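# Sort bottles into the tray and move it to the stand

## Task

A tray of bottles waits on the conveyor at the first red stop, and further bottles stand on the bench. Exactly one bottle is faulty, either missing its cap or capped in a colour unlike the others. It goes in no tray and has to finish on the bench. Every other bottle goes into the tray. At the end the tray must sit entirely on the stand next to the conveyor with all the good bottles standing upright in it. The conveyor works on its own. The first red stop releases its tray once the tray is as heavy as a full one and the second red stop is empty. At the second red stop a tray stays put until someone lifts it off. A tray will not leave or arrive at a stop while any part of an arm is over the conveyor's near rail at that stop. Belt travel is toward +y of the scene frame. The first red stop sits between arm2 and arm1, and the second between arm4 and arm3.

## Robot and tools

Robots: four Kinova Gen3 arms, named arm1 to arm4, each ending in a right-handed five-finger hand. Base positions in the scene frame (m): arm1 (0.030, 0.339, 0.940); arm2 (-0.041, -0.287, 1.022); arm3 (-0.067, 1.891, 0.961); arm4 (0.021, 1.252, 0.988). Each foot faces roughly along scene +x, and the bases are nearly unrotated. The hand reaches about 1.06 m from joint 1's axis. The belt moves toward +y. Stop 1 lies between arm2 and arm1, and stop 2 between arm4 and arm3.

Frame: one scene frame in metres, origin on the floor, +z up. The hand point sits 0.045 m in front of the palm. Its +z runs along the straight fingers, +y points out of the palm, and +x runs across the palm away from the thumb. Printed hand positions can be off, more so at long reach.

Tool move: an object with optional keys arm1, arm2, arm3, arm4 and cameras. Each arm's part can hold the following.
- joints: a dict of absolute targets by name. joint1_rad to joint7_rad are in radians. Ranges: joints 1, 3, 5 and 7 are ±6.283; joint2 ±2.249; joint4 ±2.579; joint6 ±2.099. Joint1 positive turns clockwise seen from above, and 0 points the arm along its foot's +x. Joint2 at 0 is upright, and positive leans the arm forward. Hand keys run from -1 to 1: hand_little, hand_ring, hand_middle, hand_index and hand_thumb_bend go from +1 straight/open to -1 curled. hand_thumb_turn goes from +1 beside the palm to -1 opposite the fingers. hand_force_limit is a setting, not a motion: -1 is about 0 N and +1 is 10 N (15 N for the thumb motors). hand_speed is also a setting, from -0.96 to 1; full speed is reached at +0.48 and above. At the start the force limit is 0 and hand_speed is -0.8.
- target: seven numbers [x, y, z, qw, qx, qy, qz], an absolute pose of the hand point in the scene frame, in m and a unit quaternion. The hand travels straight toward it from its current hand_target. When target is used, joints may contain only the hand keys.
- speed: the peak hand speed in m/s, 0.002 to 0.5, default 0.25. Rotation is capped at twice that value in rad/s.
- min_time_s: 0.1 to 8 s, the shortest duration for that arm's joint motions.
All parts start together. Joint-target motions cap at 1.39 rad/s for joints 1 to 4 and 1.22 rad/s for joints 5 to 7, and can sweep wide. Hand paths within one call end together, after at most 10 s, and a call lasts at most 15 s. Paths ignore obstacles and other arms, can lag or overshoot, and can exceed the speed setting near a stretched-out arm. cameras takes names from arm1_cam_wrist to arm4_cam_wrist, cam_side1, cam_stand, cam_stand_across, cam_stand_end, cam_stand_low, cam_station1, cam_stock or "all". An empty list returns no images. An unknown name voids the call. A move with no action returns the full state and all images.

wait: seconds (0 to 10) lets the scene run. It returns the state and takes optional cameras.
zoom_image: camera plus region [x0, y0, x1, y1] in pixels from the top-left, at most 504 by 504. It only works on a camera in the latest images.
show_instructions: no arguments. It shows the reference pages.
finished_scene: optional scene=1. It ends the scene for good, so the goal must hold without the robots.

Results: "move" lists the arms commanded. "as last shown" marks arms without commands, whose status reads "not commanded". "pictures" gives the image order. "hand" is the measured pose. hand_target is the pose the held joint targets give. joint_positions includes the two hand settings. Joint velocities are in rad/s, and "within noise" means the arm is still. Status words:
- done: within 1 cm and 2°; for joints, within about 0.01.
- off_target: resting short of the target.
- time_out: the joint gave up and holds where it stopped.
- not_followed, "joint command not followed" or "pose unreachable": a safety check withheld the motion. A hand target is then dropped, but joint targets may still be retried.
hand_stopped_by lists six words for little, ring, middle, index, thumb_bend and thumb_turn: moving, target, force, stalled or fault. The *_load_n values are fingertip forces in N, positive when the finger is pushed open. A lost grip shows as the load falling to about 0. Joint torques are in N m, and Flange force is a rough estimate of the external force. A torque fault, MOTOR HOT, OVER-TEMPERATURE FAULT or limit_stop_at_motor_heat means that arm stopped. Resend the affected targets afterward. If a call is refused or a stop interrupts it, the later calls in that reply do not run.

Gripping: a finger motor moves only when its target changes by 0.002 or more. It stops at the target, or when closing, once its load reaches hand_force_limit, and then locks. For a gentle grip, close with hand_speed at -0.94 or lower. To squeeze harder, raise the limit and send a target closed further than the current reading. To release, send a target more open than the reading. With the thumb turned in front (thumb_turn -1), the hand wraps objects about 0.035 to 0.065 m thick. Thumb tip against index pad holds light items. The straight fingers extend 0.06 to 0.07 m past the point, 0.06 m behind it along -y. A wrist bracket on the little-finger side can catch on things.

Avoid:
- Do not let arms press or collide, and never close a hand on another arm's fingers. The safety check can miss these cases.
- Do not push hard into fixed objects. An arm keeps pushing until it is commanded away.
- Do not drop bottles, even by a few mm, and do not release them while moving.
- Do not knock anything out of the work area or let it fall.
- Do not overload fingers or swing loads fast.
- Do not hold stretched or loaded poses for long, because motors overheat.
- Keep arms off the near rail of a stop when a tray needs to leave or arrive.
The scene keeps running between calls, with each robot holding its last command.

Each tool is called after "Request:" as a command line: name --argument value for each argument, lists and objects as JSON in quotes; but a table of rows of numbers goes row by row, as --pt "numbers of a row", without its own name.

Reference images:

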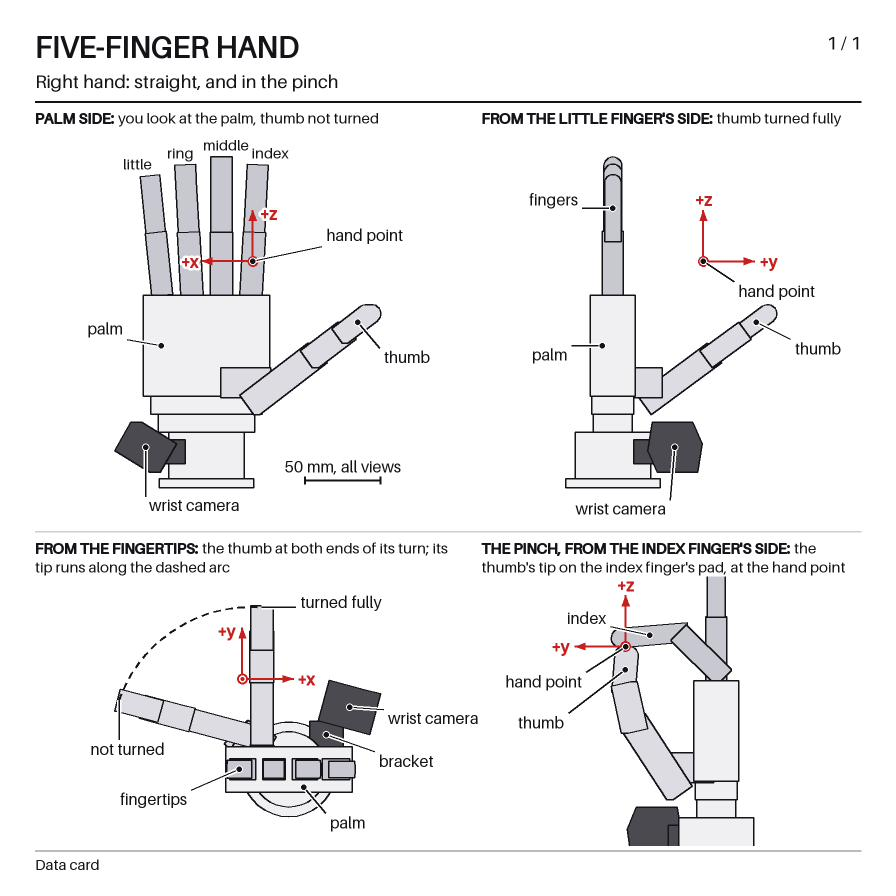

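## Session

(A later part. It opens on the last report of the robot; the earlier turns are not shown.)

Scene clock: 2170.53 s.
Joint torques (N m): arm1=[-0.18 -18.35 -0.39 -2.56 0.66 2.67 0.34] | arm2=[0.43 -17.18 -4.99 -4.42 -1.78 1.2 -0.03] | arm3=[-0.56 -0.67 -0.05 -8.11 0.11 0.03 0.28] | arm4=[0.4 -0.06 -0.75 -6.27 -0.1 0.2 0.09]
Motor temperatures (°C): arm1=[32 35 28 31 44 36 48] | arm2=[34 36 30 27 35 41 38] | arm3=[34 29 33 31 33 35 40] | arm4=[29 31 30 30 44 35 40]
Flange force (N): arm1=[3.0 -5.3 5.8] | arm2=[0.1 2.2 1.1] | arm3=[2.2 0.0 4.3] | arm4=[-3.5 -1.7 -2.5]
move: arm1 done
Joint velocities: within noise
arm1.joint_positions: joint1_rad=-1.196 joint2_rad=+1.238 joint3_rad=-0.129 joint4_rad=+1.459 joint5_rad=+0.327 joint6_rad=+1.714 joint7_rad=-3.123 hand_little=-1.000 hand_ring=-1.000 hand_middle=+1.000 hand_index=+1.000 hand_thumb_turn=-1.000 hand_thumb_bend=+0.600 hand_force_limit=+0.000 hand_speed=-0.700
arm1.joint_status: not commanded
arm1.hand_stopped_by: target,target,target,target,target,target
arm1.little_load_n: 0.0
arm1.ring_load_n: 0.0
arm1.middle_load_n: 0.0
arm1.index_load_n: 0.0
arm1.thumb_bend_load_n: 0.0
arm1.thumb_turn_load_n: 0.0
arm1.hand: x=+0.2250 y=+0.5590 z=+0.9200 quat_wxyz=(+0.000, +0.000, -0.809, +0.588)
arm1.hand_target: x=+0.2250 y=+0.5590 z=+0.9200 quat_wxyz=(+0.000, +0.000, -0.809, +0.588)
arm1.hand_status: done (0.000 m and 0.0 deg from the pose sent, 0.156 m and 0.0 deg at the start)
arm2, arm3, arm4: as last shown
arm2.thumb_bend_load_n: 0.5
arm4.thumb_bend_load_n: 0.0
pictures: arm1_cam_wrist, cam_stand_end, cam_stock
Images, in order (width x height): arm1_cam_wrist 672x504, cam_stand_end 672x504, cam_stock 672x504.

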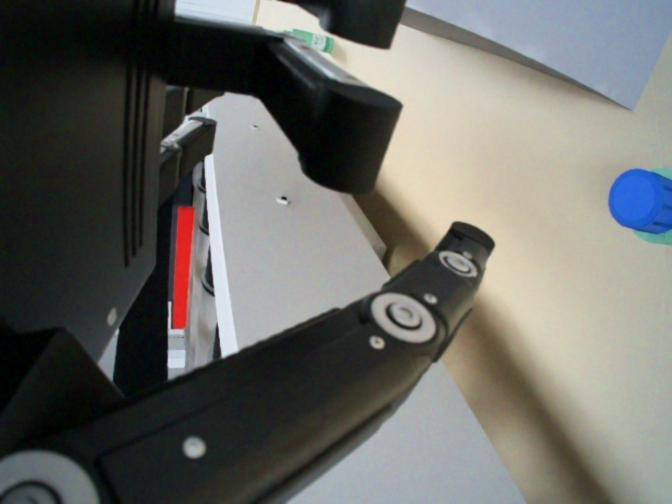

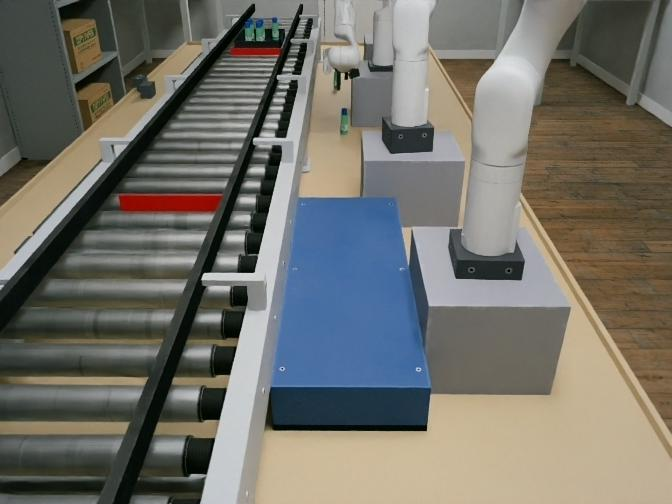

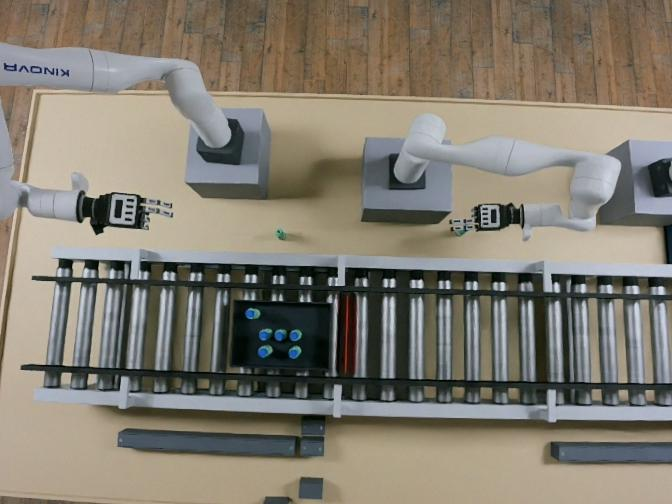

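Request:
move --arm1 '{"target":[0.208,0.589,0.91,0.0,0.0,0.809,-0.5878],"speed":0.1}' --cameras '["arm1_cam_wrist"]'

Scene clock: 2184.73 s.
Joint torques (N m): arm1=[-0.18 -19.07 -0.45 -2.96 0.68 2.62 0.32] | arm2=[0.42 -17.2 -5.03 -4.43 -1.8 1.2 -0.02] | arm3=[-0.47 -0.72 -0.14 -8.11 0.13 0.04 0.3] | arm4=[0.33 -0.15 -0.66 -6.24 -0.14 0.19 0.13]
Motor temperatures (°C): arm1=[32 35 28 31 44 36 48] | arm2=[34 36 30 27 35 41 38] | arm3=[34 29 32 31 33 35 40] | arm4=[29 31 30 30 44 35 40]
Flange force (N): arm1=[2.9 -5.6 6.0] | arm2=[0.1 2.3 1.0] | arm3=[2.1 -0.1 4.3] | arm4=[-3.6 -1.2 -2.7]
move: arm1 done
Joint velocities: within noise
arm1.joint_positions: joint1_rad=-1.238 joint2_rad=+1.286 joint3_rad=-0.140 joint4_rad=+1.348 joint5_rad=+0.296 joint6_rad=+1.778 joint7_rad=-3.133 hand_little=-1.000 hand_ring=-1.000 hand_middle=+1.000 hand_index=+1.000 hand_thumb_turn=-1.000 hand_thumb_bend=+0.600 hand_force_limit=+0.000 hand_speed=-0.700
arm1.joint_status: not commanded
arm1.hand_stopped_by: target,target,target,target,target,target
arm1.little_load_n: 0.0
arm1.ring_load_n: 0.0
arm1.middle_load_n: 0.0
arm1.index_load_n: 0.0
arm1.thumb_bend_load_n: 0.0
arm1.thumb_turn_load_n: 0.0
arm1.hand: x=+0.2080 y=+0.5890 z=+0.9100 quat_wxyz=(+0.000, +0.000, -0.809, +0.588)
arm1.hand_target: x=+0.2080 y=+0.5890 z=+0.9100 quat_wxyz=(+0.000, +0.000, -0.809, +0.588)
arm1.hand_status: done (0.000 m and 0.0 deg from the pose sent, 0.036 m and 0.0 deg at the start)
arm2, arm3, arm4: as last shown
arm2.thumb_bend_load_n: 0.0
Images, in order (width x height): arm1_cam_wrist 672x504.

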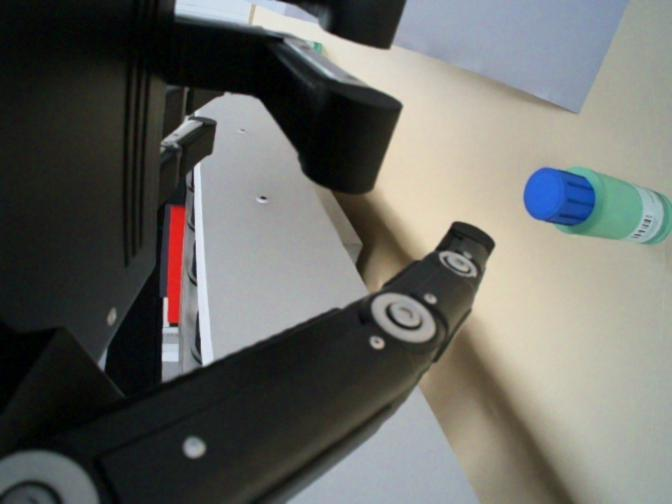

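Request:
move --arm1 '{"target":[0.201,0.595,0.865,0.0,0.0,0.809,-0.5878],"speed":0.1}' --cameras '["arm1_cam_wrist"]'

Scene clock: 2194.83 s.
Joint torques (N m): arm1=[-0.09 -19.3 -0.43 -2.87 0.72 2.62 0.38] | arm2=[0.46 -17.2 -4.97 -4.4 -1.77 1.21 0.01] | arm3=[-0.47 -0.66 -0.11 -8.05 0.09 0.06 0.33] | arm4=[0.38 -0.19 -0.81 -6.28 -0.1 0.14 0.13]
Motor temperatures (°C): arm1=[32 35 28 31 44 36 48] | arm2=[34 36 30 27 35 41 38] | arm3=[34 29 32 31 33 35 40] | arm4=[29 31 30 30 44 35 40]
Flange force (N): arm1=[3.1 -6.6 6.3] | arm2=[0.3 2.2 1.0] | arm3=[2.1 0.0 4.1] | arm4=[-3.7 -1.7 -2.7]
move: arm1 done
Joint velocities: within noise
arm1.joint_positions: joint1_rad=-1.255 joint2_rad=+1.388 joint3_rad=-0.140 joint4_rad=+1.266 joint5_rad=+0.294 joint6_rad=+1.758 joint7_rad=-3.143 hand_little=-1.000 hand_ring=-1.000 hand_middle=+1.000 hand_index=+1.000 hand_thumb_turn=-1.000 hand_thumb_bend=+0.600 hand_force_limit=+0.000 hand_speed=-0.700
arm1.joint_status: not commanded
arm1.hand_stopped_by: target,target,target,target,target,target
arm1.little_load_n: 0.0
arm1.ring_load_n: 0.5
arm1.middle_load_n: 0.0
arm1.index_load_n: 0.0
arm1.thumb_bend_load_n: 0.0
arm1.thumb_turn_load_n: 0.0
arm1.hand: x=+0.2010 y=+0.5950 z=+0.8650 quat_wxyz=(+0.000, +0.000, -0.809, +0.588)
arm1.hand_target: x=+0.2010 y=+0.5950 z=+0.8650 quat_wxyz=(+0.000, +0.000, -0.809, +0.588)
arm1.hand_status: done (0.000 m and 0.0 deg from the pose sent, 0.046 m and 0.0 deg at the start)
arm2, arm3, arm4: as last shown
arm2.thumb_bend_load_n: 0.5
Images, in order (width x height): arm1_cam_wrist 672x504.

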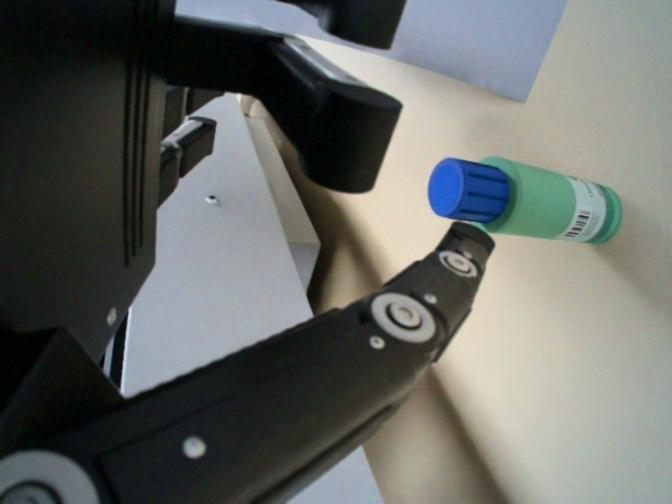

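Request:
move --arm1 '{"target":[0.198,0.5965,0.825,0.0,0.0,0.809,-0.5878],"speed":0.08}' --cameras '["arm1_cam_wrist"]'

Scene clock: 2207.90 s.
Joint torques (N m): arm1=[-0.06 -19.3 -0.58 -2.75 0.66 2.64 0.4] | arm2=[0.48 -17.13 -5 -4.38 -1.76 1.18 -0.05] | arm3=[-0.52 -0.74 0.01 -8.06 0.1 0.03 0.3] | arm4=[0.21 -0.18 -0.74 -6.3 -0.11 0.18 0.13]
Motor temperatures (°C): arm1=[32 35 28 31 44 36 48] | arm2=[34 36 30 27 35 41 38] | arm3=[34 29 32 31 33 35 40] | arm4=[29 31 30 30 44 35 40]
Flange force (N): arm1=[2.9 -7.6 6.3] | arm2=[0.3 2.1 1.0] | arm3=[2.1 0.3 4.0] | arm4=[-3.6 -1.3 -2.5]
move: arm1 done
Joint velocities: within noise
arm1.joint_positions: joint1_rad=-1.263 joint2_rad=+1.479 joint3_rad=-0.138 joint4_rad=+1.192 joint5_rad=+0.297 joint6_rad=+1.743 joint7_rad=-3.146 hand_little=-1.000 hand_ring=-1.000 hand_middle=+1.000 hand_index=+1.000 hand_thumb_turn=-1.000 hand_thumb_bend=+0.600 hand_force_limit=+0.000 hand_speed=-0.700
arm1.joint_status: not commanded
arm1.hand_stopped_by: target,target,target,target,target,target
arm1.little_load_n: 0.0
arm1.ring_load_n: 0.0
arm1.middle_load_n: 0.0
arm1.index_load_n: 0.0
arm1.thumb_bend_load_n: 0.5
arm1.thumb_turn_load_n: 0.0
arm1.hand: x=+0.1980 y=+0.5965 z=+0.8250 quat_wxyz=(+0.000, +0.000, -0.809, +0.588)
arm1.hand_target: x=+0.1980 y=+0.5965 z=+0.8250 quat_wxyz=(+0.000, +0.000, -0.809, +0.588)
arm1.hand_status: done (0.000 m and 0.0 deg from the pose sent, 0.040 m and 0.0 deg at the start)
arm2, arm3, arm4: as last shown
arm2.thumb_bend_load_n: 0.0
Images, in order (width x height): arm1_cam_wrist 672x504.

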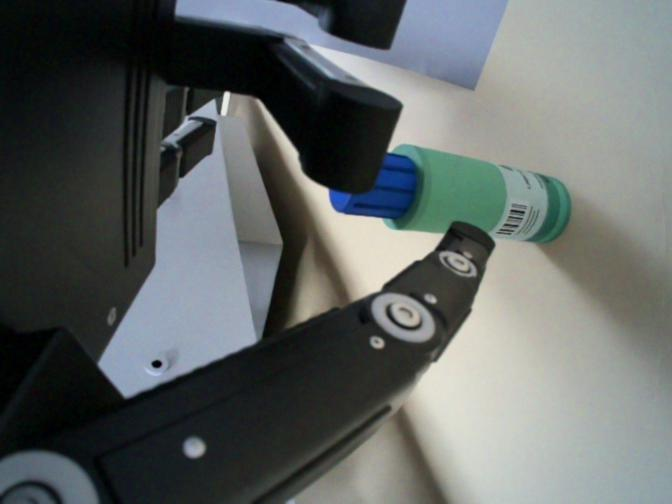

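Request:
move --arm1 '{"target":[0.1965,0.594,0.796,0.0,0.0,0.809,-0.5878],"speed":0.06}'

Request:
move --arm1 '{"joints":{"hand_index":0.2,"hand_middle":0.2,"hand_speed":-0.7}}' --cameras '["arm1_cam_wrist","cam_stock"]'

Request:
zoom_image --camera "cam_stock" --region '[430, 180, 550, 270]'

Scene clock: 2229.73 s.
Joint torques (N m): arm1=[-0.25 -19.33 -0.49 -2.65 0.61 2.65 0.42] | arm2=[0.48 -17.21 -5.01 -4.39 -1.76 1.21 -0.03] | arm3=[-0.59 -0.74 0.01 -8.21 0.08 0.01 0.3] | arm4=[0.21 -0.11 -0.74 -6.27 -0.11 0.24 0.15]
Motor temperatures (°C): arm1=[32 35 28 31 44 36 48] | arm2=[34 36 29 27 35 41 38] | arm3=[34 29 32 31 33 35 40] | arm4=[29 31 30 30 44 35 40]
Flange force (N): arm1=[2.7 -8.0 6.5] | arm2=[0.3 2.3 1.0] | arm3=[2.2 0.2 4.5] | arm4=[-3.5 -1.3 -2.4]
move: arm1 done
Joint velocities: within noise
arm1.joint_positions: joint1_rad=-1.267 joint2_rad=+1.542 joint3_rad=-0.136 joint4_rad=+1.143 joint5_rad=+0.300 joint6_rad=+1.727 joint7_rad=-3.147 hand_little=-1.000 hand_ring=-1.000 hand_middle=+1.000 hand_index=+1.000 hand_thumb_turn=-1.000 hand_thumb_bend=+0.600 hand_force_limit=+0.000 hand_speed=-0.700
arm1.joint_status: not commanded
arm1.hand_stopped_by: target,target,target,target,target,target
arm1.little_load_n: 0.0
arm1.ring_load_n: 0.0
arm1.middle_load_n: 0.0
arm1.index_load_n: 0.0
arm1.thumb_bend_load_n: 0.0
arm1.thumb_turn_load_n: 0.0
arm1.hand: x=+0.1965 y=+0.5940 z=+0.7960 quat_wxyz=(+0.000, +0.000, -0.809, +0.588)
arm1.hand_target: x=+0.1965 y=+0.5940 z=+0.7960 quat_wxyz=(+0.000, +0.000, -0.809, +0.588)
arm1.hand_status: done (0.000 m and 0.0 deg from the pose sent, 0.029 m and 0.0 deg at the start)
arm2, arm3, arm4: as last shown
arm3.ring_load_n: -0.5
arm3.thumb_bend_load_n: -0.5
arm4.little_load_n: 0.5
pictures: none

Scene clock: 2231.17 s.
Joint torques (N m): arm1=[-0.23 -19.48 -0.55 -2.59 0.63 2.62 0.4] | arm2=[0.4 -17.18 -5 -4.36 -1.82 1.21 -0.02] | arm3=[-0.49 -0.71 0.01 -8.11 0.09 0.07 0.25] | arm4=[0.35 -0.14 -0.78 -6.26 -0.06 0.22 0.14]
Motor temperatures (°C): arm1=[32 35 28 31 44 36 48] | arm2=[34 36 29 27 35 41 38] | arm3=[34 29 32 31 33 35 40] | arm4=[29 31 30 30 44 35 40]
Flange force (N): arm1=[2.5 -7.4 6.1] | arm2=[0.2 2.3 0.9] | arm3=[2.1 0.1 4.4] | arm4=[-3.6 -1.5 -2.5]
move: arm1 done
Joint velocities: within noise
arm1.joint_positions: joint1_rad=-1.267 joint2_rad=+1.542 joint3_rad=-0.136 joint4_rad=+1.143 joint5_rad=+0.300 joint6_rad=+1.727 joint7_rad=-3.147 hand_little=-1.000 hand_ring=-1.000 hand_middle=+0.200 hand_index=+0.200 hand_thumb_turn=-1.000 hand_thumb_bend=+0.600 hand_force_limit=+0.000 hand_speed=-0.700
arm1.joint_status: all done
arm1.hand_stopped_by: target,target,target,target,target,target
arm1.little_load_n: 0.0
arm1.ring_load_n: 0.0
arm1.middle_load_n: 0.0
arm1.index_load_n: 0.0
arm1.thumb_bend_load_n: 0.0
arm1.thumb_turn_load_n: 0.0
arm1.hand: x=+0.1965 y=+0.5940 z=+0.7960 quat_wxyz=(+0.000, +0.000, -0.809, +0.588)
arm1.hand_target: x=+0.1965 y=+0.5940 z=+0.7960 quat_wxyz=(+0.000, +0.000, -0.809, +0.588)
arm1.hand_status: not commanded
arm2, arm3, arm4: as last shown
arm2.ring_load_n: 0.5
arm3.ring_load_n: 0.0
arm4.little_load_n: 0.0
Images, in order (width x height): arm1_cam_wrist 672x504, cam_stock 672x504.

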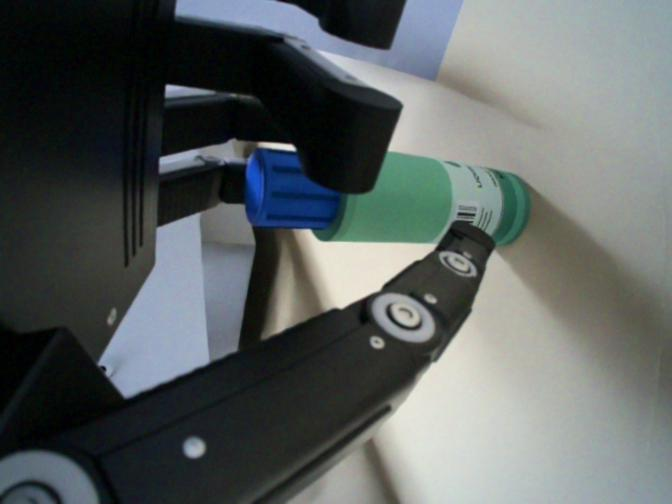

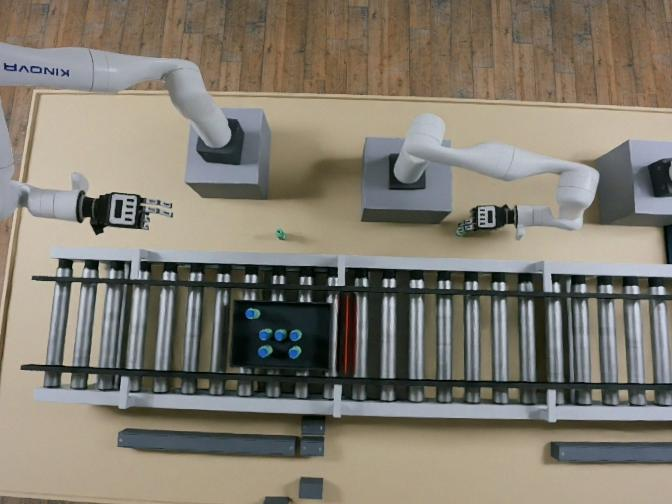

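Scaled by 4.200 from the camera's image (finer frame: 960x720).

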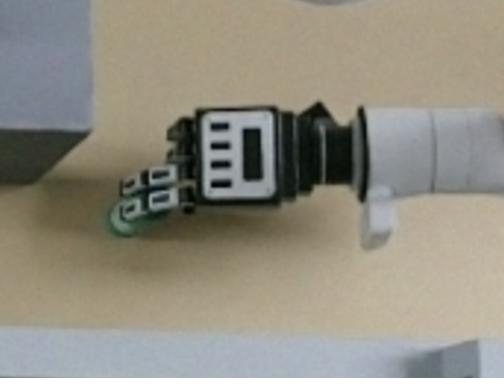

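Request:
move --arm1 '{"joints":{"hand_thumb_bend":-0.3,"hand_speed":-0.9,"hand_force_limit":-0.4}}'

Request:
move --arm1 '{"joints":{"hand_thumb_bend":-0.35,"hand_speed":-0.9,"hand_force_limit":0.0}}' --cameras '["arm1_cam_wrist","cam_stock"]'

Scene clock: 2244.67 s.
Joint torques (N m): arm1=[-0.12 -19.53 -0.43 -2.48 0.65 2.88 0.33] | arm2=[0.45 -17.23 -5.05 -4.37 -1.8 1.18 0] | arm3=[-0.54 -0.73 -0.01 -8.06 0.13 0.03 0.27] | arm4=[0.25 -0.19 -0.76 -6.24 -0.11 0.15 0.13]
Motor temperatures (°C): arm1=[32 35 28 31 44 36 48] | arm2=[34 36 29 27 35 41 38] | arm3=[34 29 32 31 33 35 40] | arm4=[29 31 30 30 44 35 40]
Flange force (N): arm1=[2.7 -7.1 6.4] | arm2=[0.4 2.4 0.8] | arm3=[2.1 0.2 4.0] | arm4=[-3.7 -1.4 -2.9]
move: arm1 off_target
Joint velocities: within noise
arm1.joint_positions: joint1_rad=-1.267 joint2_rad=+1.542 joint3_rad=-0.136 joint4_rad=+1.143 joint5_rad=+0.300 joint6_rad=+1.727 joint7_rad=-3.147 hand_little=-1.000 hand_ring=-1.000 hand_middle=+0.200 hand_index=+0.200 hand_thumb_turn=-1.000 hand_thumb_bend=+0.076 hand_force_limit=-0.400 hand_speed=-0.900
arm1.joint_status: hand_thumb_bend off_target (ended at +0.076, target -0.300); the others done
arm1.hand_stopped_by: target,target,target,target,force,target
arm1.little_load_n: 0.0
arm1.ring_load_n: 0.0
arm1.middle_load_n: 0.0
arm1.index_load_n: 4.0
arm1.thumb_bend_load_n: 4.5
arm1.thumb_turn_load_n: -0.5
arm1.hand: x=+0.1965 y=+0.5940 z=+0.7960 quat_wxyz=(+0.000, +0.000, -0.809, +0.588)
arm1.hand_target: x=+0.1965 y=+0.5940 z=+0.7960 quat_wxyz=(+0.000, +0.000, -0.809, +0.588)
arm1.hand_status: not commanded
arm2: as last shown
arm2.ring_load_n: 0.0
arm3.joint_positions: joint1_rad=+0.362 joint2_rad=-0.324 joint3_rad=-0.101 joint4_rad=+1.473 joint5_rad=-0.008 joint6_rad=+2.069 joint7_rad=-1.880 hand_little=+1.000 hand_ring=+1.000 hand_middle=+1.000 hand_index=+1.000 hand_thumb_turn=+1.000 hand_thumb_bend=+1.000 hand_force_limit=+0.000 hand_speed=-0.800
arm3.joint_status: not commanded
arm3.hand_stopped_by: target,target,target,target,target,target
arm3.little_load_n: 0.0
arm3.ring_load_n: -0.5
arm3.middle_load_n: 0.0
arm3.index_load_n: 0.0
arm3.thumb_bend_load_n: 0.0
arm3.thumb_turn_load_n: 0.0
arm3.hand: x=+0.1108 y=+1.8705 z=+1.4476 quat_wxyz=(+0.039, -0.300, -0.953, +0.013)
arm3.hand_target: x=+0.1108 y=+1.8705 z=+1.4476 quat_wxyz=(+0.039, -0.300, -0.953, +0.013)
arm3.hand_status: not commanded
arm4.joint_positions: joint1_rad=+0.421 joint2_rad=-0.440 joint3_rad=-0.080 joint4_rad=+1.467 joint5_rad=+0.009 joint6_rad=+2.000 joint7_rad=-1.939 hand_little=+1.000 hand_ring=+1.000 hand_middle=+1.000 hand_index=+1.000 hand_thumb_turn=+1.000 hand_thumb_bend=+1.000 hand_force_limit=+0.000 hand_speed=-0.800
arm4.joint_status: not commanded
arm4.hand_stopped_by: target,target,target,target,target,target
arm4.little_load_n: 0.0
arm4.ring_load_n: 0.0
arm4.middle_load_n: 0.0
arm4.index_load_n: 0.0
arm4.thumb_bend_load_n: 0.0
arm4.thumb_turn_load_n: 0.0
arm4.hand: x=+0.2044 y=+1.2330 z=+1.4982 quat_wxyz=(-0.051, -0.285, -0.957, +0.011)
arm4.hand_target: x=+0.2044 y=+1.2330 z=+1.4982 quat_wxyz=(-0.051, -0.285, -0.957, +0.011)
arm4.hand_status: not commanded
pictures: none

Scene clock: 2245.20 s.
Joint torques (N m): arm1=[-0.12 -19.53 -0.43 -2.59 0.68 2.87 0.33] | arm2=[0.42 -17.16 -5.04 -4.39 -1.79 1.21 -0.02] | arm3=[-0.54 -0.68 -0.1 -8.19 0.12 0.05 0.26] | arm4=[0.23 -0.12 -0.74 -6.16 -0.09 0.16 0.11]
Motor temperatures (°C): arm1=[32 35 28 31 44 36 48] | arm2=[34 36 29 27 35 41 38] | arm3=[34 29 32 31 33 35 40] | arm4=[29 31 30 30 44 35 40]
Flange force (N): arm1=[2.9 -7.4 6.7] | arm2=[0.2 2.2 1.0] | arm3=[2.2 -0.2 4.7] | arm4=[-3.6 -1.4 -3.1]
move: arm1 off_target
Joint velocities: within noise
arm1.joint_positions: joint1_rad=-1.267 joint2_rad=+1.542 joint3_rad=-0.136 joint4_rad=+1.143 joint5_rad=+0.300 joint6_rad=+1.727 joint7_rad=-3.147 hand_little=-1.000 hand_ring=-1.000 hand_middle=+0.200 hand_index=+0.201 hand_thumb_turn=-1.000 hand_thumb_bend=+0.058 hand_force_limit=+0.000 hand_speed=-0.900
arm1.joint_status: hand_thumb_bend off_target (ended at +0.058, target -0.350); the others done
arm1.hand_stopped_by: target,target,target,target,force,target
arm1.little_load_n: 0.5
arm1.ring_load_n: 0.0
arm1.middle_load_n: 0.0
arm1.index_load_n: 5.5
arm1.thumb_bend_load_n: 7.5
arm1.thumb_turn_load_n: 0.0
arm1.hand: x=+0.1965 y=+0.5940 z=+0.7960 quat_wxyz=(+0.000, +0.000, -0.809, +0.588)
arm1.hand_target: x=+0.1965 y=+0.5940 z=+0.7960 quat_wxyz=(+0.000, +0.000, -0.809, +0.588)
arm1.hand_status: not commanded
arm2.joint_positions: joint1_rad=+1.137 joint2_rad=+0.861 joint3_rad=-0.668 joint4_rad=+1.634 joint5_rad=-0.491 joint6_rad=+1.580 joint7_rad=-3.988 hand_little=-1.000 hand_ring=-1.000 hand_middle=+0.450 hand_index=+0.450 hand_thumb_turn=-1.000 hand_thumb_bend=+0.450 hand_force_limit=+0.000 hand_speed=-0.850
arm2.joint_status: not commanded
arm2.hand_stopped_by: target,target,target,target,target,target
arm2.little_load_n: 0.0
arm2.ring_load_n: 0.0
arm2.middle_load_n: 0.0
arm2.index_load_n: 0.0
arm2.thumb_bend_load_n: 0.0
arm2.thumb_turn_load_n: 0.0
arm2.hand: x=+0.2500 y=-0.3800 z=+1.2200 quat_wxyz=(+0.588, -0.809, +0.000, +0.000)
arm2.hand_target: x=+0.2500 y=-0.3800 z=+1.2200 quat_wxyz=(+0.588, -0.809, +0.000, +0.000)
arm2.hand_status: not commanded
arm3, arm4: as last shown
arm3.ring_load_n: 0.0
Images, in order (width x height): arm1_cam_wrist 672x504, cam_stock 672x504.

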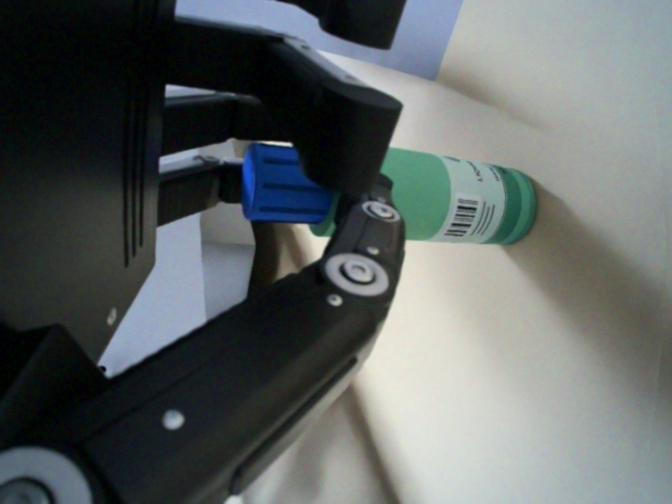

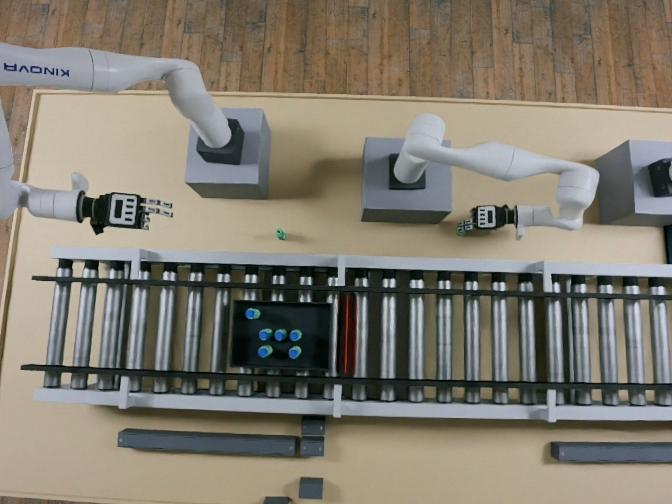

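Request:
move --arm1 '{"target":[0.20,0.58,0.92,0.0,0.0,0.809,-0.5878],"speed":0.1}' --cameras '["arm1_cam_wrist","cam_stand_end"]'

Request:
move --arm1 '{"target":[0.33,0.5,1.17,0.0,0.0,0.809,-0.5878],"speed":0.15}'

Request:
move --arm1 '{"target":[0.45,0.25,1.2,0.1021,-0.1405,-0.7967,0.5789],"speed":0.15}' --cameras '["arm1_cam_wrist","cam_stock","cam_station1","cam_side1"]'

Scene clock: 2261.20 s.
Joint torques (N m): arm1=[-0.06 -18.98 -0.59 -2.66 0.64 2.9 0.39] | arm2=[0.41 -17.21 -4.99 -4.43 -1.77 1.19 -0.03] | arm3=[-0.5 -0.7 -0.05 -8.03 0.12 0.04 0.25] | arm4=[0.26 -0.2 -0.73 -6.25 -0.09 0.2 0.08]
Motor temperatures (°C): arm1=[32 35 28 31 44 36 48] | arm2=[34 36 29 27 35 41 38] | arm3=[34 29 32 31 33 35 40] | arm4=[29 31 30 30 44 35 40]
Flange force (N): arm1=[3.0 -4.4 6.1] | arm2=[0.1 2.3 1.0] | arm3=[2.0 0.0 4.0] | arm4=[-3.8 -1.4 -2.7]
move: arm1 done
Joint velocities: within noise
arm1.joint_positions: joint1_rad=-1.243 joint2_rad=+1.253 joint3_rad=-0.147 joint4_rad=+1.405 joint5_rad=+0.286 joint6_rad=+1.757 joint7_rad=-3.150 hand_little=-1.000 hand_ring=-1.000 hand_middle=+0.200 hand_index=+0.201 hand_thumb_turn=-1.000 hand_thumb_bend=+0.058 hand_force_limit=+0.000 hand_speed=-0.900
arm1.joint_status: not commanded
arm1.hand_stopped_by: target,target,target,target,force,target
arm1.little_load_n: 0.0
arm1.ring_load_n: 0.0
arm1.middle_load_n: 0.0
arm1.index_load_n: 5.5
arm1.thumb_bend_load_n: 7.5
arm1.thumb_turn_load_n: -0.5
arm1.hand: x=+0.2000 y=+0.5800 z=+0.9200 quat_wxyz=(+0.000, +0.000, -0.809, +0.588)
arm1.hand_target: x=+0.2000 y=+0.5800 z=+0.9200 quat_wxyz=(+0.000, +0.000, -0.809, +0.588)
arm1.hand_status: done (0.000 m and 0.0 deg from the pose sent, 0.125 m and 0.0 deg at the start)
arm2, arm3, arm4: as last shown
arm2.index_load_n: -0.5
arm4.thumb_bend_load_n: -0.5
Images, in order (width x height): arm1_cam_wrist 672x504, cam_stand_end 672x504.

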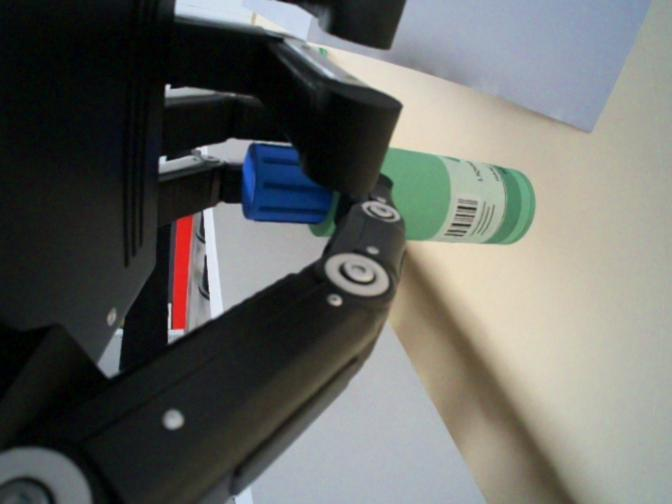

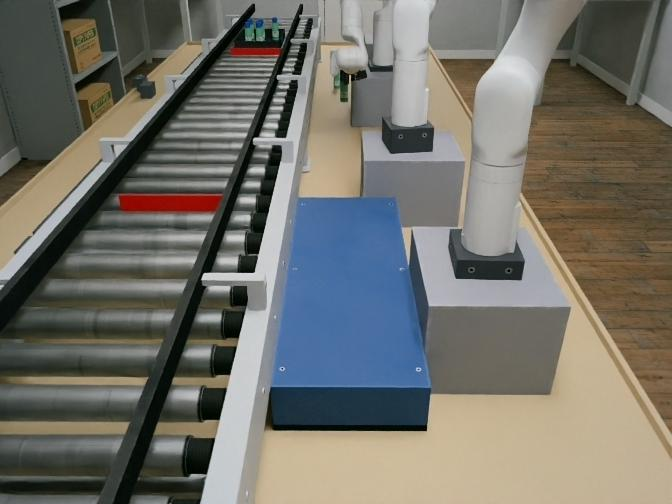

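Scene clock: 2263.70 s.
Joint torques (N m): arm1=[-0.06 -16.54 0.11 -5.45 1.44 2.69 0.34] | arm2=[0.42 -17.18 -5.02 -4.33 -1.8 1.24 -0.07] | arm3=[-0.52 -0.63 -0.04 -8.09 0.07 0.05 0.33] | arm4=[0.37 -0.21 -0.64 -6.25 -0.08 0.16 0.11]
Motor temperatures (°C): arm1=[32 35 28 31 44 36 48] | arm2=[34 36 29 27 35 41 38] | arm3=[34 29 32 31 33 35 40] | arm4=[29 31 30 30 44 35 40]
Flange force (N): arm1=[5.3 -0.1 6.8] | arm2=[0.3 2.4 0.9] | arm3=[2.3 0.2 4.3] | arm4=[-3.7 -1.1 -2.8]
move: arm1 done
Joint velocities: within noise
arm1.joint_positions: joint1_rad=-0.996 joint2_rad=+0.739 joint3_rad=-0.082 joint4_rad=+1.547 joint5_rad=+0.537 joint6_rad=+2.034 joint7_rad=-2.782 hand_little=-1.000 hand_ring=-1.000 hand_middle=+0.200 hand_index=+0.201 hand_thumb_turn=-1.000 hand_thumb_bend=+0.058 hand_force_limit=+0.000 hand_speed=-0.900
arm1.joint_status: not commanded
arm1.hand_stopped_by: target,target,target,target,force,target
arm1.little_load_n: 0.0
arm1.ring_load_n: 0.0
arm1.middle_load_n: 0.0
arm1.index_load_n: 5.5
arm1.thumb_bend_load_n: 7.5
arm1.thumb_turn_load_n: -0.5
arm1.hand: x=+0.3300 y=+0.5000 z=+1.1700 quat_wxyz=(+0.000, +0.000, -0.809, +0.588)
arm1.hand_target: x=+0.3300 y=+0.5000 z=+1.1700 quat_wxyz=(+0.000, +0.000, -0.809, +0.588)
arm1.hand_status: done (0.000 m and 0.0 deg from the pose sent, 0.293 m and 0.0 deg at the start)
arm2, arm3, arm4: as last shown
arm2.index_load_n: 0.0
arm4.ring_load_n: -0.5
arm4.thumb_bend_load_n: 0.0
pictures: none

Scene clock: 2266.10 s.
Joint torques (N m): arm1=[0.02 -16.53 1.44 -6.36 2.23 2.26 0.4] | arm2=[0.48 -17.16 -5.06 -4.32 -1.8 1.2 -0.07] | arm3=[-0.5 -0.61 0.01 -8.03 0.06 0.02 0.32] | arm4=[0.29 -0.16 -0.73 -6.22 -0.09 0.18 0.09]
Motor temperatures (°C): arm1=[32 35 28 31 44 36 48] | arm2=[34 36 29 27 35 41 38] | arm3=[34 29 32 31 33 35 40] | arm4=[29 31 30 30 44 35 40]
Flange force (N): arm1=[6.8 0.9 5.7] | arm2=[0.4 2.3 0.8] | arm3=[2.3 0.3 4.0] | arm4=[-3.7 -1.5 -2.8]
move: arm1 done
Joint velocities: within noise
arm1.joint_positions: joint1_rad=-0.455 joint2_rad=+0.702 joint3_rad=+0.116 joint4_rad=+1.515 joint5_rad=+0.779 joint6_rad=+1.872 joint7_rad=-2.441 hand_little=-1.000 hand_ring=-1.000 hand_middle=+0.200 hand_index=+0.201 hand_thumb_turn=-1.000 hand_thumb_bend=+0.058 hand_force_limit=+0.000 hand_speed=-0.900
arm1.joint_status: not commanded
arm1.hand_stopped_by: target,target,target,target,force,target
arm1.little_load_n: 0.5
arm1.ring_load_n: 0.0
arm1.middle_load_n: 0.0
arm1.index_load_n: 5.5
arm1.thumb_bend_load_n: 7.5
arm1.thumb_turn_load_n: -0.5
arm1.hand: x=+0.4500 y=+0.2500 z=+1.2000 quat_wxyz=(+0.102, -0.140, -0.797, +0.579)
arm1.hand_target: x=+0.4500 y=+0.2500 z=+1.2000 quat_wxyz=(+0.102, -0.140, -0.797, +0.579)
arm1.hand_status: done (0.000 m and 0.0 deg from the pose sent, 0.279 m and 20.0 deg at the start)
arm2, arm3, arm4: as last shown
arm3.thumb_bend_load_n: -0.5
arm4.ring_load_n: 0.0
pictures: arm1_cam_wrist, cam_side1, cam_station1, cam_stock
Images, in order (width x height): arm1_cam_wrist 672x504, cam_side1 672x504, cam_station1 672x504, cam_stock 672x504.

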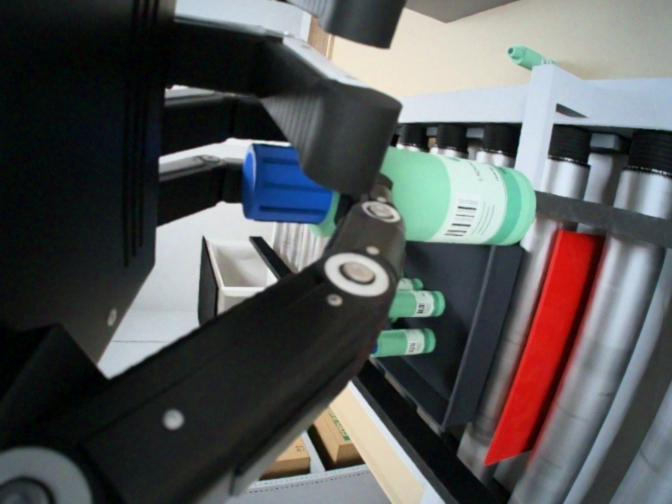

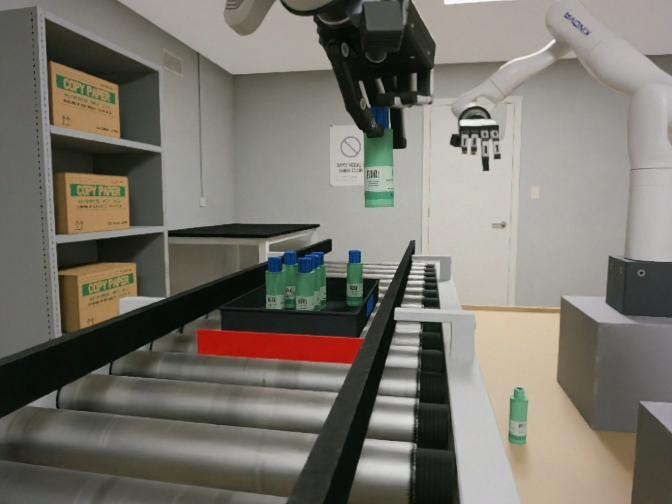

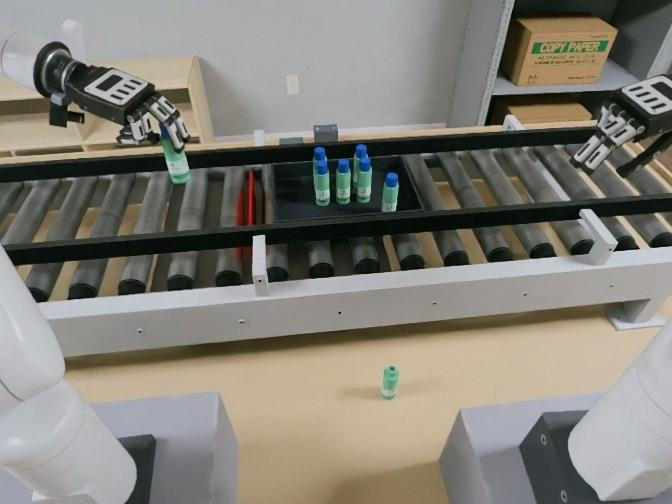

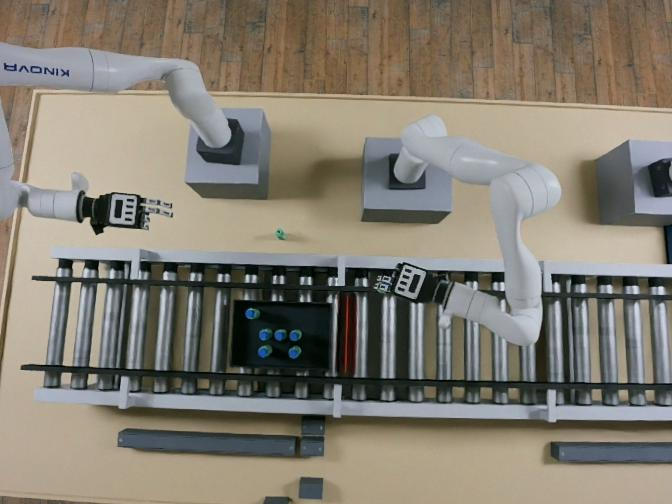

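Request:
move --arm1 '{"target":[0.544,0.01,1.17,0.1021,-0.1405,-0.7967,0.5789],"speed":0.15}'

Request:
move --arm1 '{"target":[0.544,0.008,1.03,0.1021,-0.1405,-0.7967,0.5789],"speed":0.08}' --cameras '["arm1_cam_wrist","cam_side1","cam_station1"]'

Request:
zoom_image --camera "cam_side1" --region '[276, 220, 396, 310]'

Request:
zoom_image --camera "cam_station1" --region '[260, 110, 440, 245]'

Scene clock: 2283.07 s.
Joint torques (N m): arm1=[0.02 -19.72 2.89 -7.72 2.74 1.67 0.39] | arm2=[0.42 -17.21 -4.99 -4.39 -1.82 1.21 -0.01] | arm3=[-0.49 -0.71 0 -8.14 0.11 0 0.36] | arm4=[0.29 -0.21 -0.66 -6.27 -0.08 0.15 0.14]
Motor temperatures (°C): arm1=[32 35 28 31 44 36 48] | arm2=[34 36 29 27 35 41 38] | arm3=[34 29 32 31 33 35 40] | arm4=[29 31 30 30 44 35 40]
Flange force (N): arm1=[9.5 0.8 3.0] | arm2=[0.2 2.3 1.0] | arm3=[2.3 0.5 4.3] | arm4=[-3.6 -1.1 -2.8]
move: arm1 done
Joint velocities: within noise
arm1.joint_positions: joint1_rad=-0.036 joint2_rad=+0.872 joint3_rad=+0.219 joint4_rad=+1.288 joint5_rad=+1.014 joint6_rad=+1.534 joint7_rad=-2.162 hand_little=-1.000 hand_ring=-1.000 hand_middle=+0.200 hand_index=+0.201 hand_thumb_turn=-1.000 hand_thumb_bend=+0.058 hand_force_limit=+0.000 hand_speed=-0.900
arm1.joint_status: not commanded
arm1.hand_stopped_by: target,target,target,target,force,target
arm1.little_load_n: 0.0
arm1.ring_load_n: 0.0
arm1.middle_load_n: 0.0
arm1.index_load_n: 5.5
arm1.thumb_bend_load_n: 7.5
arm1.thumb_turn_load_n: -0.5
arm1.hand: x=+0.5440 y=+0.0100 z=+1.1700 quat_wxyz=(+0.102, -0.140, -0.797, +0.579)
arm1.hand_target: x=+0.5440 y=+0.0100 z=+1.1700 quat_wxyz=(+0.102, -0.140, -0.797, +0.579)
arm1.hand_status: done (0.000 m and 0.0 deg from the pose sent, 0.259 m and 0.0 deg at the start)
arm2, arm3, arm4: as last shown
arm2.middle_load_n: -0.5
arm3.thumb_bend_load_n: 0.0
arm4.thumb_bend_load_n: -0.5
pictures: none

Scene clock: 2285.33 s.
Joint torques (N m): arm1=[0.04 -20.87 3.36 -6.24 2.38 2.2 0.41] | arm2=[0.44 -17.18 -5.04 -4.41 -1.8 1.19 -0.02] | arm3=[-0.48 -0.79 -0.04 -8.11 0.06 0.04 0.2] | arm4=[0.26 -0.17 -0.72 -6.22 -0.11 0.2 0.14]
Motor temperatures (°C): arm1=[32 35 28 31 44 36 48] | arm2=[34 36 29 27 35 41 38] | arm3=[34 29 32 31 33 35 40] | arm4=[29 31 30 30 44 35 40]
Flange force (N): arm1=[9.4 -1.3 2.3] | arm2=[0.2 2.3 1.0] | arm3=[1.9 -0.2 4.2] | arm4=[-3.7 -1.3 -2.8]
move: arm1 done
Joint velocities: within noise
arm1.joint_positions: joint1_rad=-0.025 joint2_rad=+1.097 joint3_rad=+0.199 joint4_rad=+1.321 joint5_rad=+1.003 joint6_rad=+1.417 joint7_rad=-2.392 hand_little=-1.000 hand_ring=-1.000 hand_middle=+0.200 hand_index=+0.201 hand_thumb_turn=-1.000 hand_thumb_bend=+0.058 hand_force_limit=+0.000 hand_speed=-0.900
arm1.joint_status: not commanded
arm1.hand_stopped_by: target,target,target,target,force,target
arm1.little_load_n: 0.0
arm1.ring_load_n: 0.0
arm1.middle_load_n: 0.0
arm1.index_load_n: 5.5
arm1.thumb_bend_load_n: 7.5
arm1.thumb_turn_load_n: -0.5
arm1.hand: x=+0.5440 y=+0.0080 z=+1.0300 quat_wxyz=(+0.102, -0.141, -0.797, +0.579)
arm1.hand_target: x=+0.5440 y=+0.0080 z=+1.0300 quat_wxyz=(+0.102, -0.140, -0.797, +0.579)
arm1.hand_status: done (0.000 m and 0.0 deg from the pose sent, 0.140 m and 0.0 deg at the start)
arm2, arm3, arm4: as last shown
arm2.middle_load_n: 0.0
arm4.thumb_bend_load_n: 0.0
Images, in order (width x height): arm1_cam_wrist 672x504, cam_side1 672x504, cam_station1 672x504.

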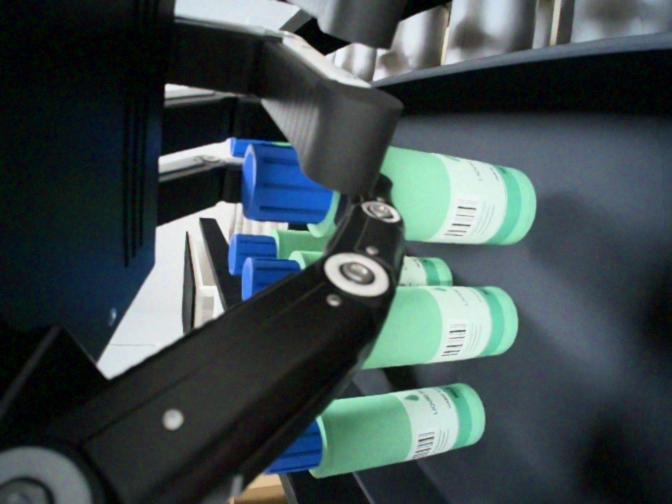

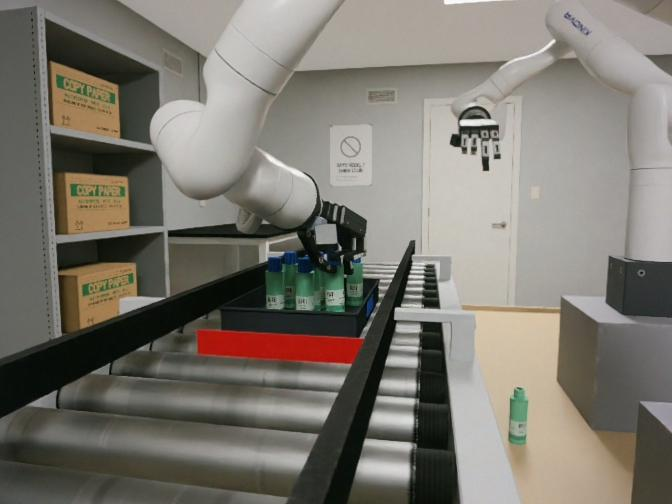

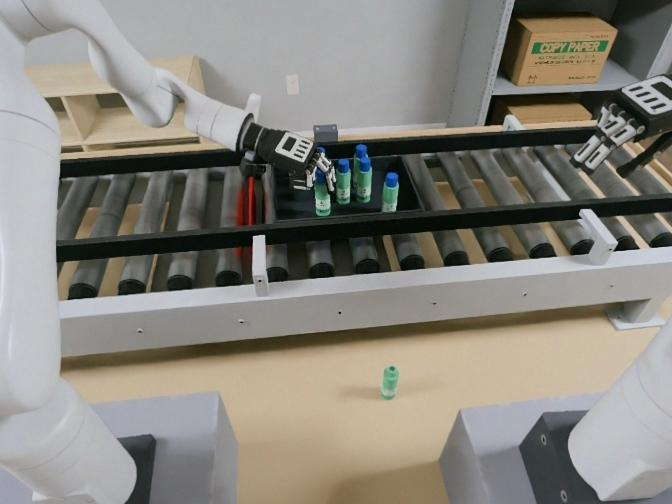

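Scaled by 4.200 from the camera's image (finer frame: 960x720).

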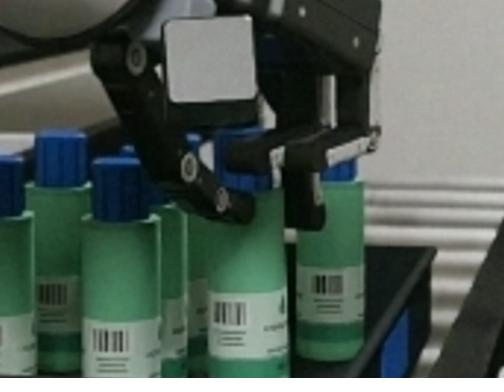

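Scaled by 2.800 from the camera's image (finer frame: 960x720).

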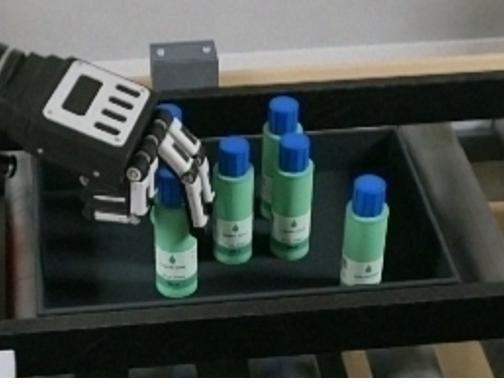

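Request:
move --arm1 '{"target":[0.544,0.006,1.019,0.1021,-0.1405,-0.7967,0.5789],"speed":0.04}'

Request:
move --arm1 '{"target":[0.544,0.006,1.0165,0.1021,-0.1405,-0.7967,0.5789],"speed":0.02}' --cameras '["cam_side1"]'

Request:
zoom_image --camera "cam_side1" --region '[276, 230, 396, 320]'

Scene clock: 2295.93 s.
Joint torques (N m): arm1=[0.05 -20.82 3.35 -5.98 2.3 2.18 0.36] | arm2=[0.49 -17.18 -5.04 -4.37 -1.82 1.21 -0.03] | arm3=[-0.5 -0.74 -0.1 -8.15 0.08 0.05 0.36] | arm4=[0.35 -0.19 -0.74 -6.24 -0.08 0.18 0.11]
Motor temperatures (°C): arm1=[32 35 28 31 44 36 48] | arm2=[34 36 29 27 35 41 38] | arm3=[34 29 32 31 33 35 40] | arm4=[29 31 30 30 44 35 40]
Flange force (N): arm1=[8.8 -1.7 1.9] | arm2=[0.3 2.3 0.9] | arm3=[2.1 0.2 4.4] | arm4=[-3.7 -1.4 -2.8]
move: arm1 done
Joint velocities: within noise
arm1.joint_positions: joint1_rad=-0.021 joint2_rad=+1.118 joint3_rad=+0.199 joint4_rad=+1.316 joint5_rad=+1.004 joint6_rad=+1.407 joint7_rad=-2.405 hand_little=-1.000 hand_ring=-1.000 hand_middle=+0.200 hand_index=+0.201 hand_thumb_turn=-1.000 hand_thumb_bend=+0.058 hand_force_limit=+0.000 hand_speed=-0.900
arm1.joint_status: not commanded
arm1.hand_stopped_by: target,target,target,target,force,target
arm1.little_load_n: 0.0
arm1.ring_load_n: 0.0
arm1.middle_load_n: 0.0
arm1.index_load_n: 5.5
arm1.thumb_bend_load_n: 7.5
arm1.thumb_turn_load_n: -0.5
arm1.hand: x=+0.5440 y=+0.0060 z=+1.0190 quat_wxyz=(+0.102, -0.141, -0.797, +0.579)
arm1.hand_target: x=+0.5440 y=+0.0060 z=+1.0190 quat_wxyz=(+0.102, -0.141, -0.797, +0.579)
arm1.hand_status: done (0.000 m and 0.0 deg from the pose sent, 0.011 m and 0.0 deg at the start)
arm2, arm3, arm4: as last shown
arm2.thumb_bend_load_n: -0.5
arm3.thumb_bend_load_n: -0.5
arm4.thumb_bend_load_n: -0.5
pictures: none

Scene clock: 2296.90 s.
Joint torques (N m): arm1=[0.07 -19.59 2.35 -5.84 1.78 1.48 0.46] | arm2=[0.43 -17.17 -5.11 -4.39 -1.74 1.23 -0.04] | arm3=[-0.5 -0.69 0 -8.17 0.1 0.02 0.25] | arm4=[0.3 -0.17 -0.79 -6.23 -0.09 0.26 0.1]
Motor temperatures (°C): arm1=[32 35 28 31 44 36 48] | arm2=[34 36 29 27 35 41 38] | arm3=[34 29 32 31 33 35 40] | arm4=[29 31 30 30 44 35 40]
Flange force (N): arm1=[9.7 -4.3 1.2] | arm2=[0.2 2.3 1.0] | arm3=[2.2 0.1 4.5] | arm4=[-3.8 -1.6 -2.5]
move: arm1 done
Joint velocities: within noise
arm1.joint_positions: joint1_rad=-0.021 joint2_rad=+1.123 joint3_rad=+0.198 joint4_rad=+1.315 joint5_rad=+1.004 joint6_rad=+1.406 joint7_rad=-2.408 hand_little=-1.000 hand_ring=-1.000 hand_middle=+0.200 hand_index=+0.201 hand_thumb_turn=-1.000 hand_thumb_bend=+0.058 hand_force_limit=+0.000 hand_speed=-0.900
arm1.joint_status: not commanded
arm1.hand_stopped_by: target,target,target,target,force,target
arm1.little_load_n: 0.0
arm1.ring_load_n: 0.0
arm1.middle_load_n: 0.0
arm1.index_load_n: 6.0
arm1.thumb_bend_load_n: 6.5
arm1.thumb_turn_load_n: -0.5
arm1.hand: x=+0.5440 y=+0.0060 z=+1.0165 quat_wxyz=(+0.102, -0.141, -0.797, +0.579)
arm1.hand_target: x=+0.5440 y=+0.0060 z=+1.0165 quat_wxyz=(+0.102, -0.141, -0.797, +0.579)
arm1.hand_status: done (0.000 m and 0.0 deg from the pose sent, 0.002 m and 0.0 deg at the start)
arm2: as last shown
arm2.thumb_bend_load_n: 0.0
arm3.joint_positions: joint1_rad=+0.362 joint2_rad=-0.324 joint3_rad=-0.101 joint4_rad=+1.473 joint5_rad=-0.008 joint6_rad=+2.069 joint7_rad=-1.880 hand_little=+1.000 hand_ring=+1.000 hand_middle=+1.000 hand_index=+1.000 hand_thumb_turn=+1.000 hand_thumb_bend=+1.000 hand_force_limit=+0.000 hand_speed=-0.800
arm3.joint_status: not commanded
arm3.hand_stopped_by: target,target,target,target,target,target
arm3.little_load_n: 0.0
arm3.ring_load_n: 0.0
arm3.middle_load_n: 0.0
arm3.index_load_n: 0.0
arm3.thumb_bend_load_n: -0.5
arm3.thumb_turn_load_n: 0.0
arm3.hand: x=+0.1108 y=+1.8705 z=+1.4476 quat_wxyz=(+0.039, -0.300, -0.953, +0.013)
arm3.hand_target: x=+0.1108 y=+1.8705 z=+1.4476 quat_wxyz=(+0.039, -0.300, -0.953, +0.013)
arm3.hand_status: not commanded
arm4.joint_positions: joint1_rad=+0.421 joint2_rad=-0.440 joint3_rad=-0.080 joint4_rad=+1.467 joint5_rad=+0.009 joint6_rad=+2.000 joint7_rad=-1.939 hand_little=+1.000 hand_ring=+1.000 hand_middle=+1.000 hand_index=+1.000 hand_thumb_turn=+1.000 hand_thumb_bend=+1.000 hand_force_limit=+0.000 hand_speed=-0.800
arm4.joint_status: not commanded
arm4.hand_stopped_by: target,target,target,target,target,target
arm4.little_load_n: 0.0
arm4.ring_load_n: 0.0
arm4.middle_load_n: 0.0
arm4.index_load_n: 0.0
arm4.thumb_bend_load_n: 0.0
arm4.thumb_turn_load_n: 0.0
arm4.hand: x=+0.2044 y=+1.2330 z=+1.4982 quat_wxyz=(-0.051, -0.285, -0.957, +0.011)
arm4.hand_target: x=+0.2044 y=+1.2330 z=+1.4982 quat_wxyz=(-0.051, -0.285, -0.957, +0.011)
arm4.hand_status: not commanded
Images, in order (width x height): cam_side1 672x504.

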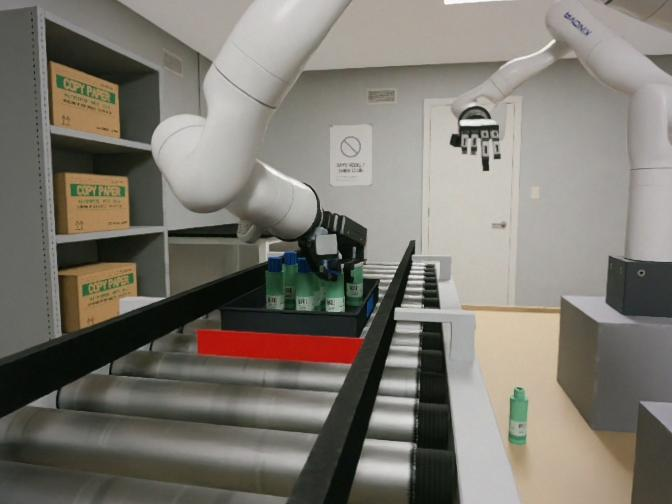

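Scaled by 4.200 from the camera's image (finer frame: 960x720).

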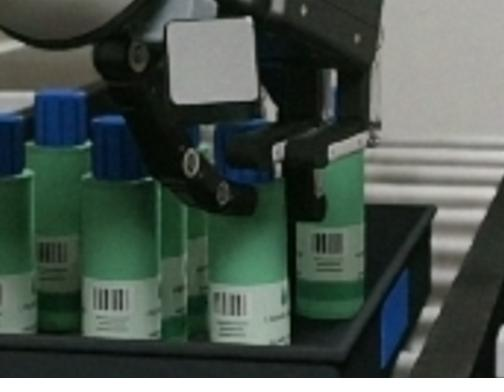

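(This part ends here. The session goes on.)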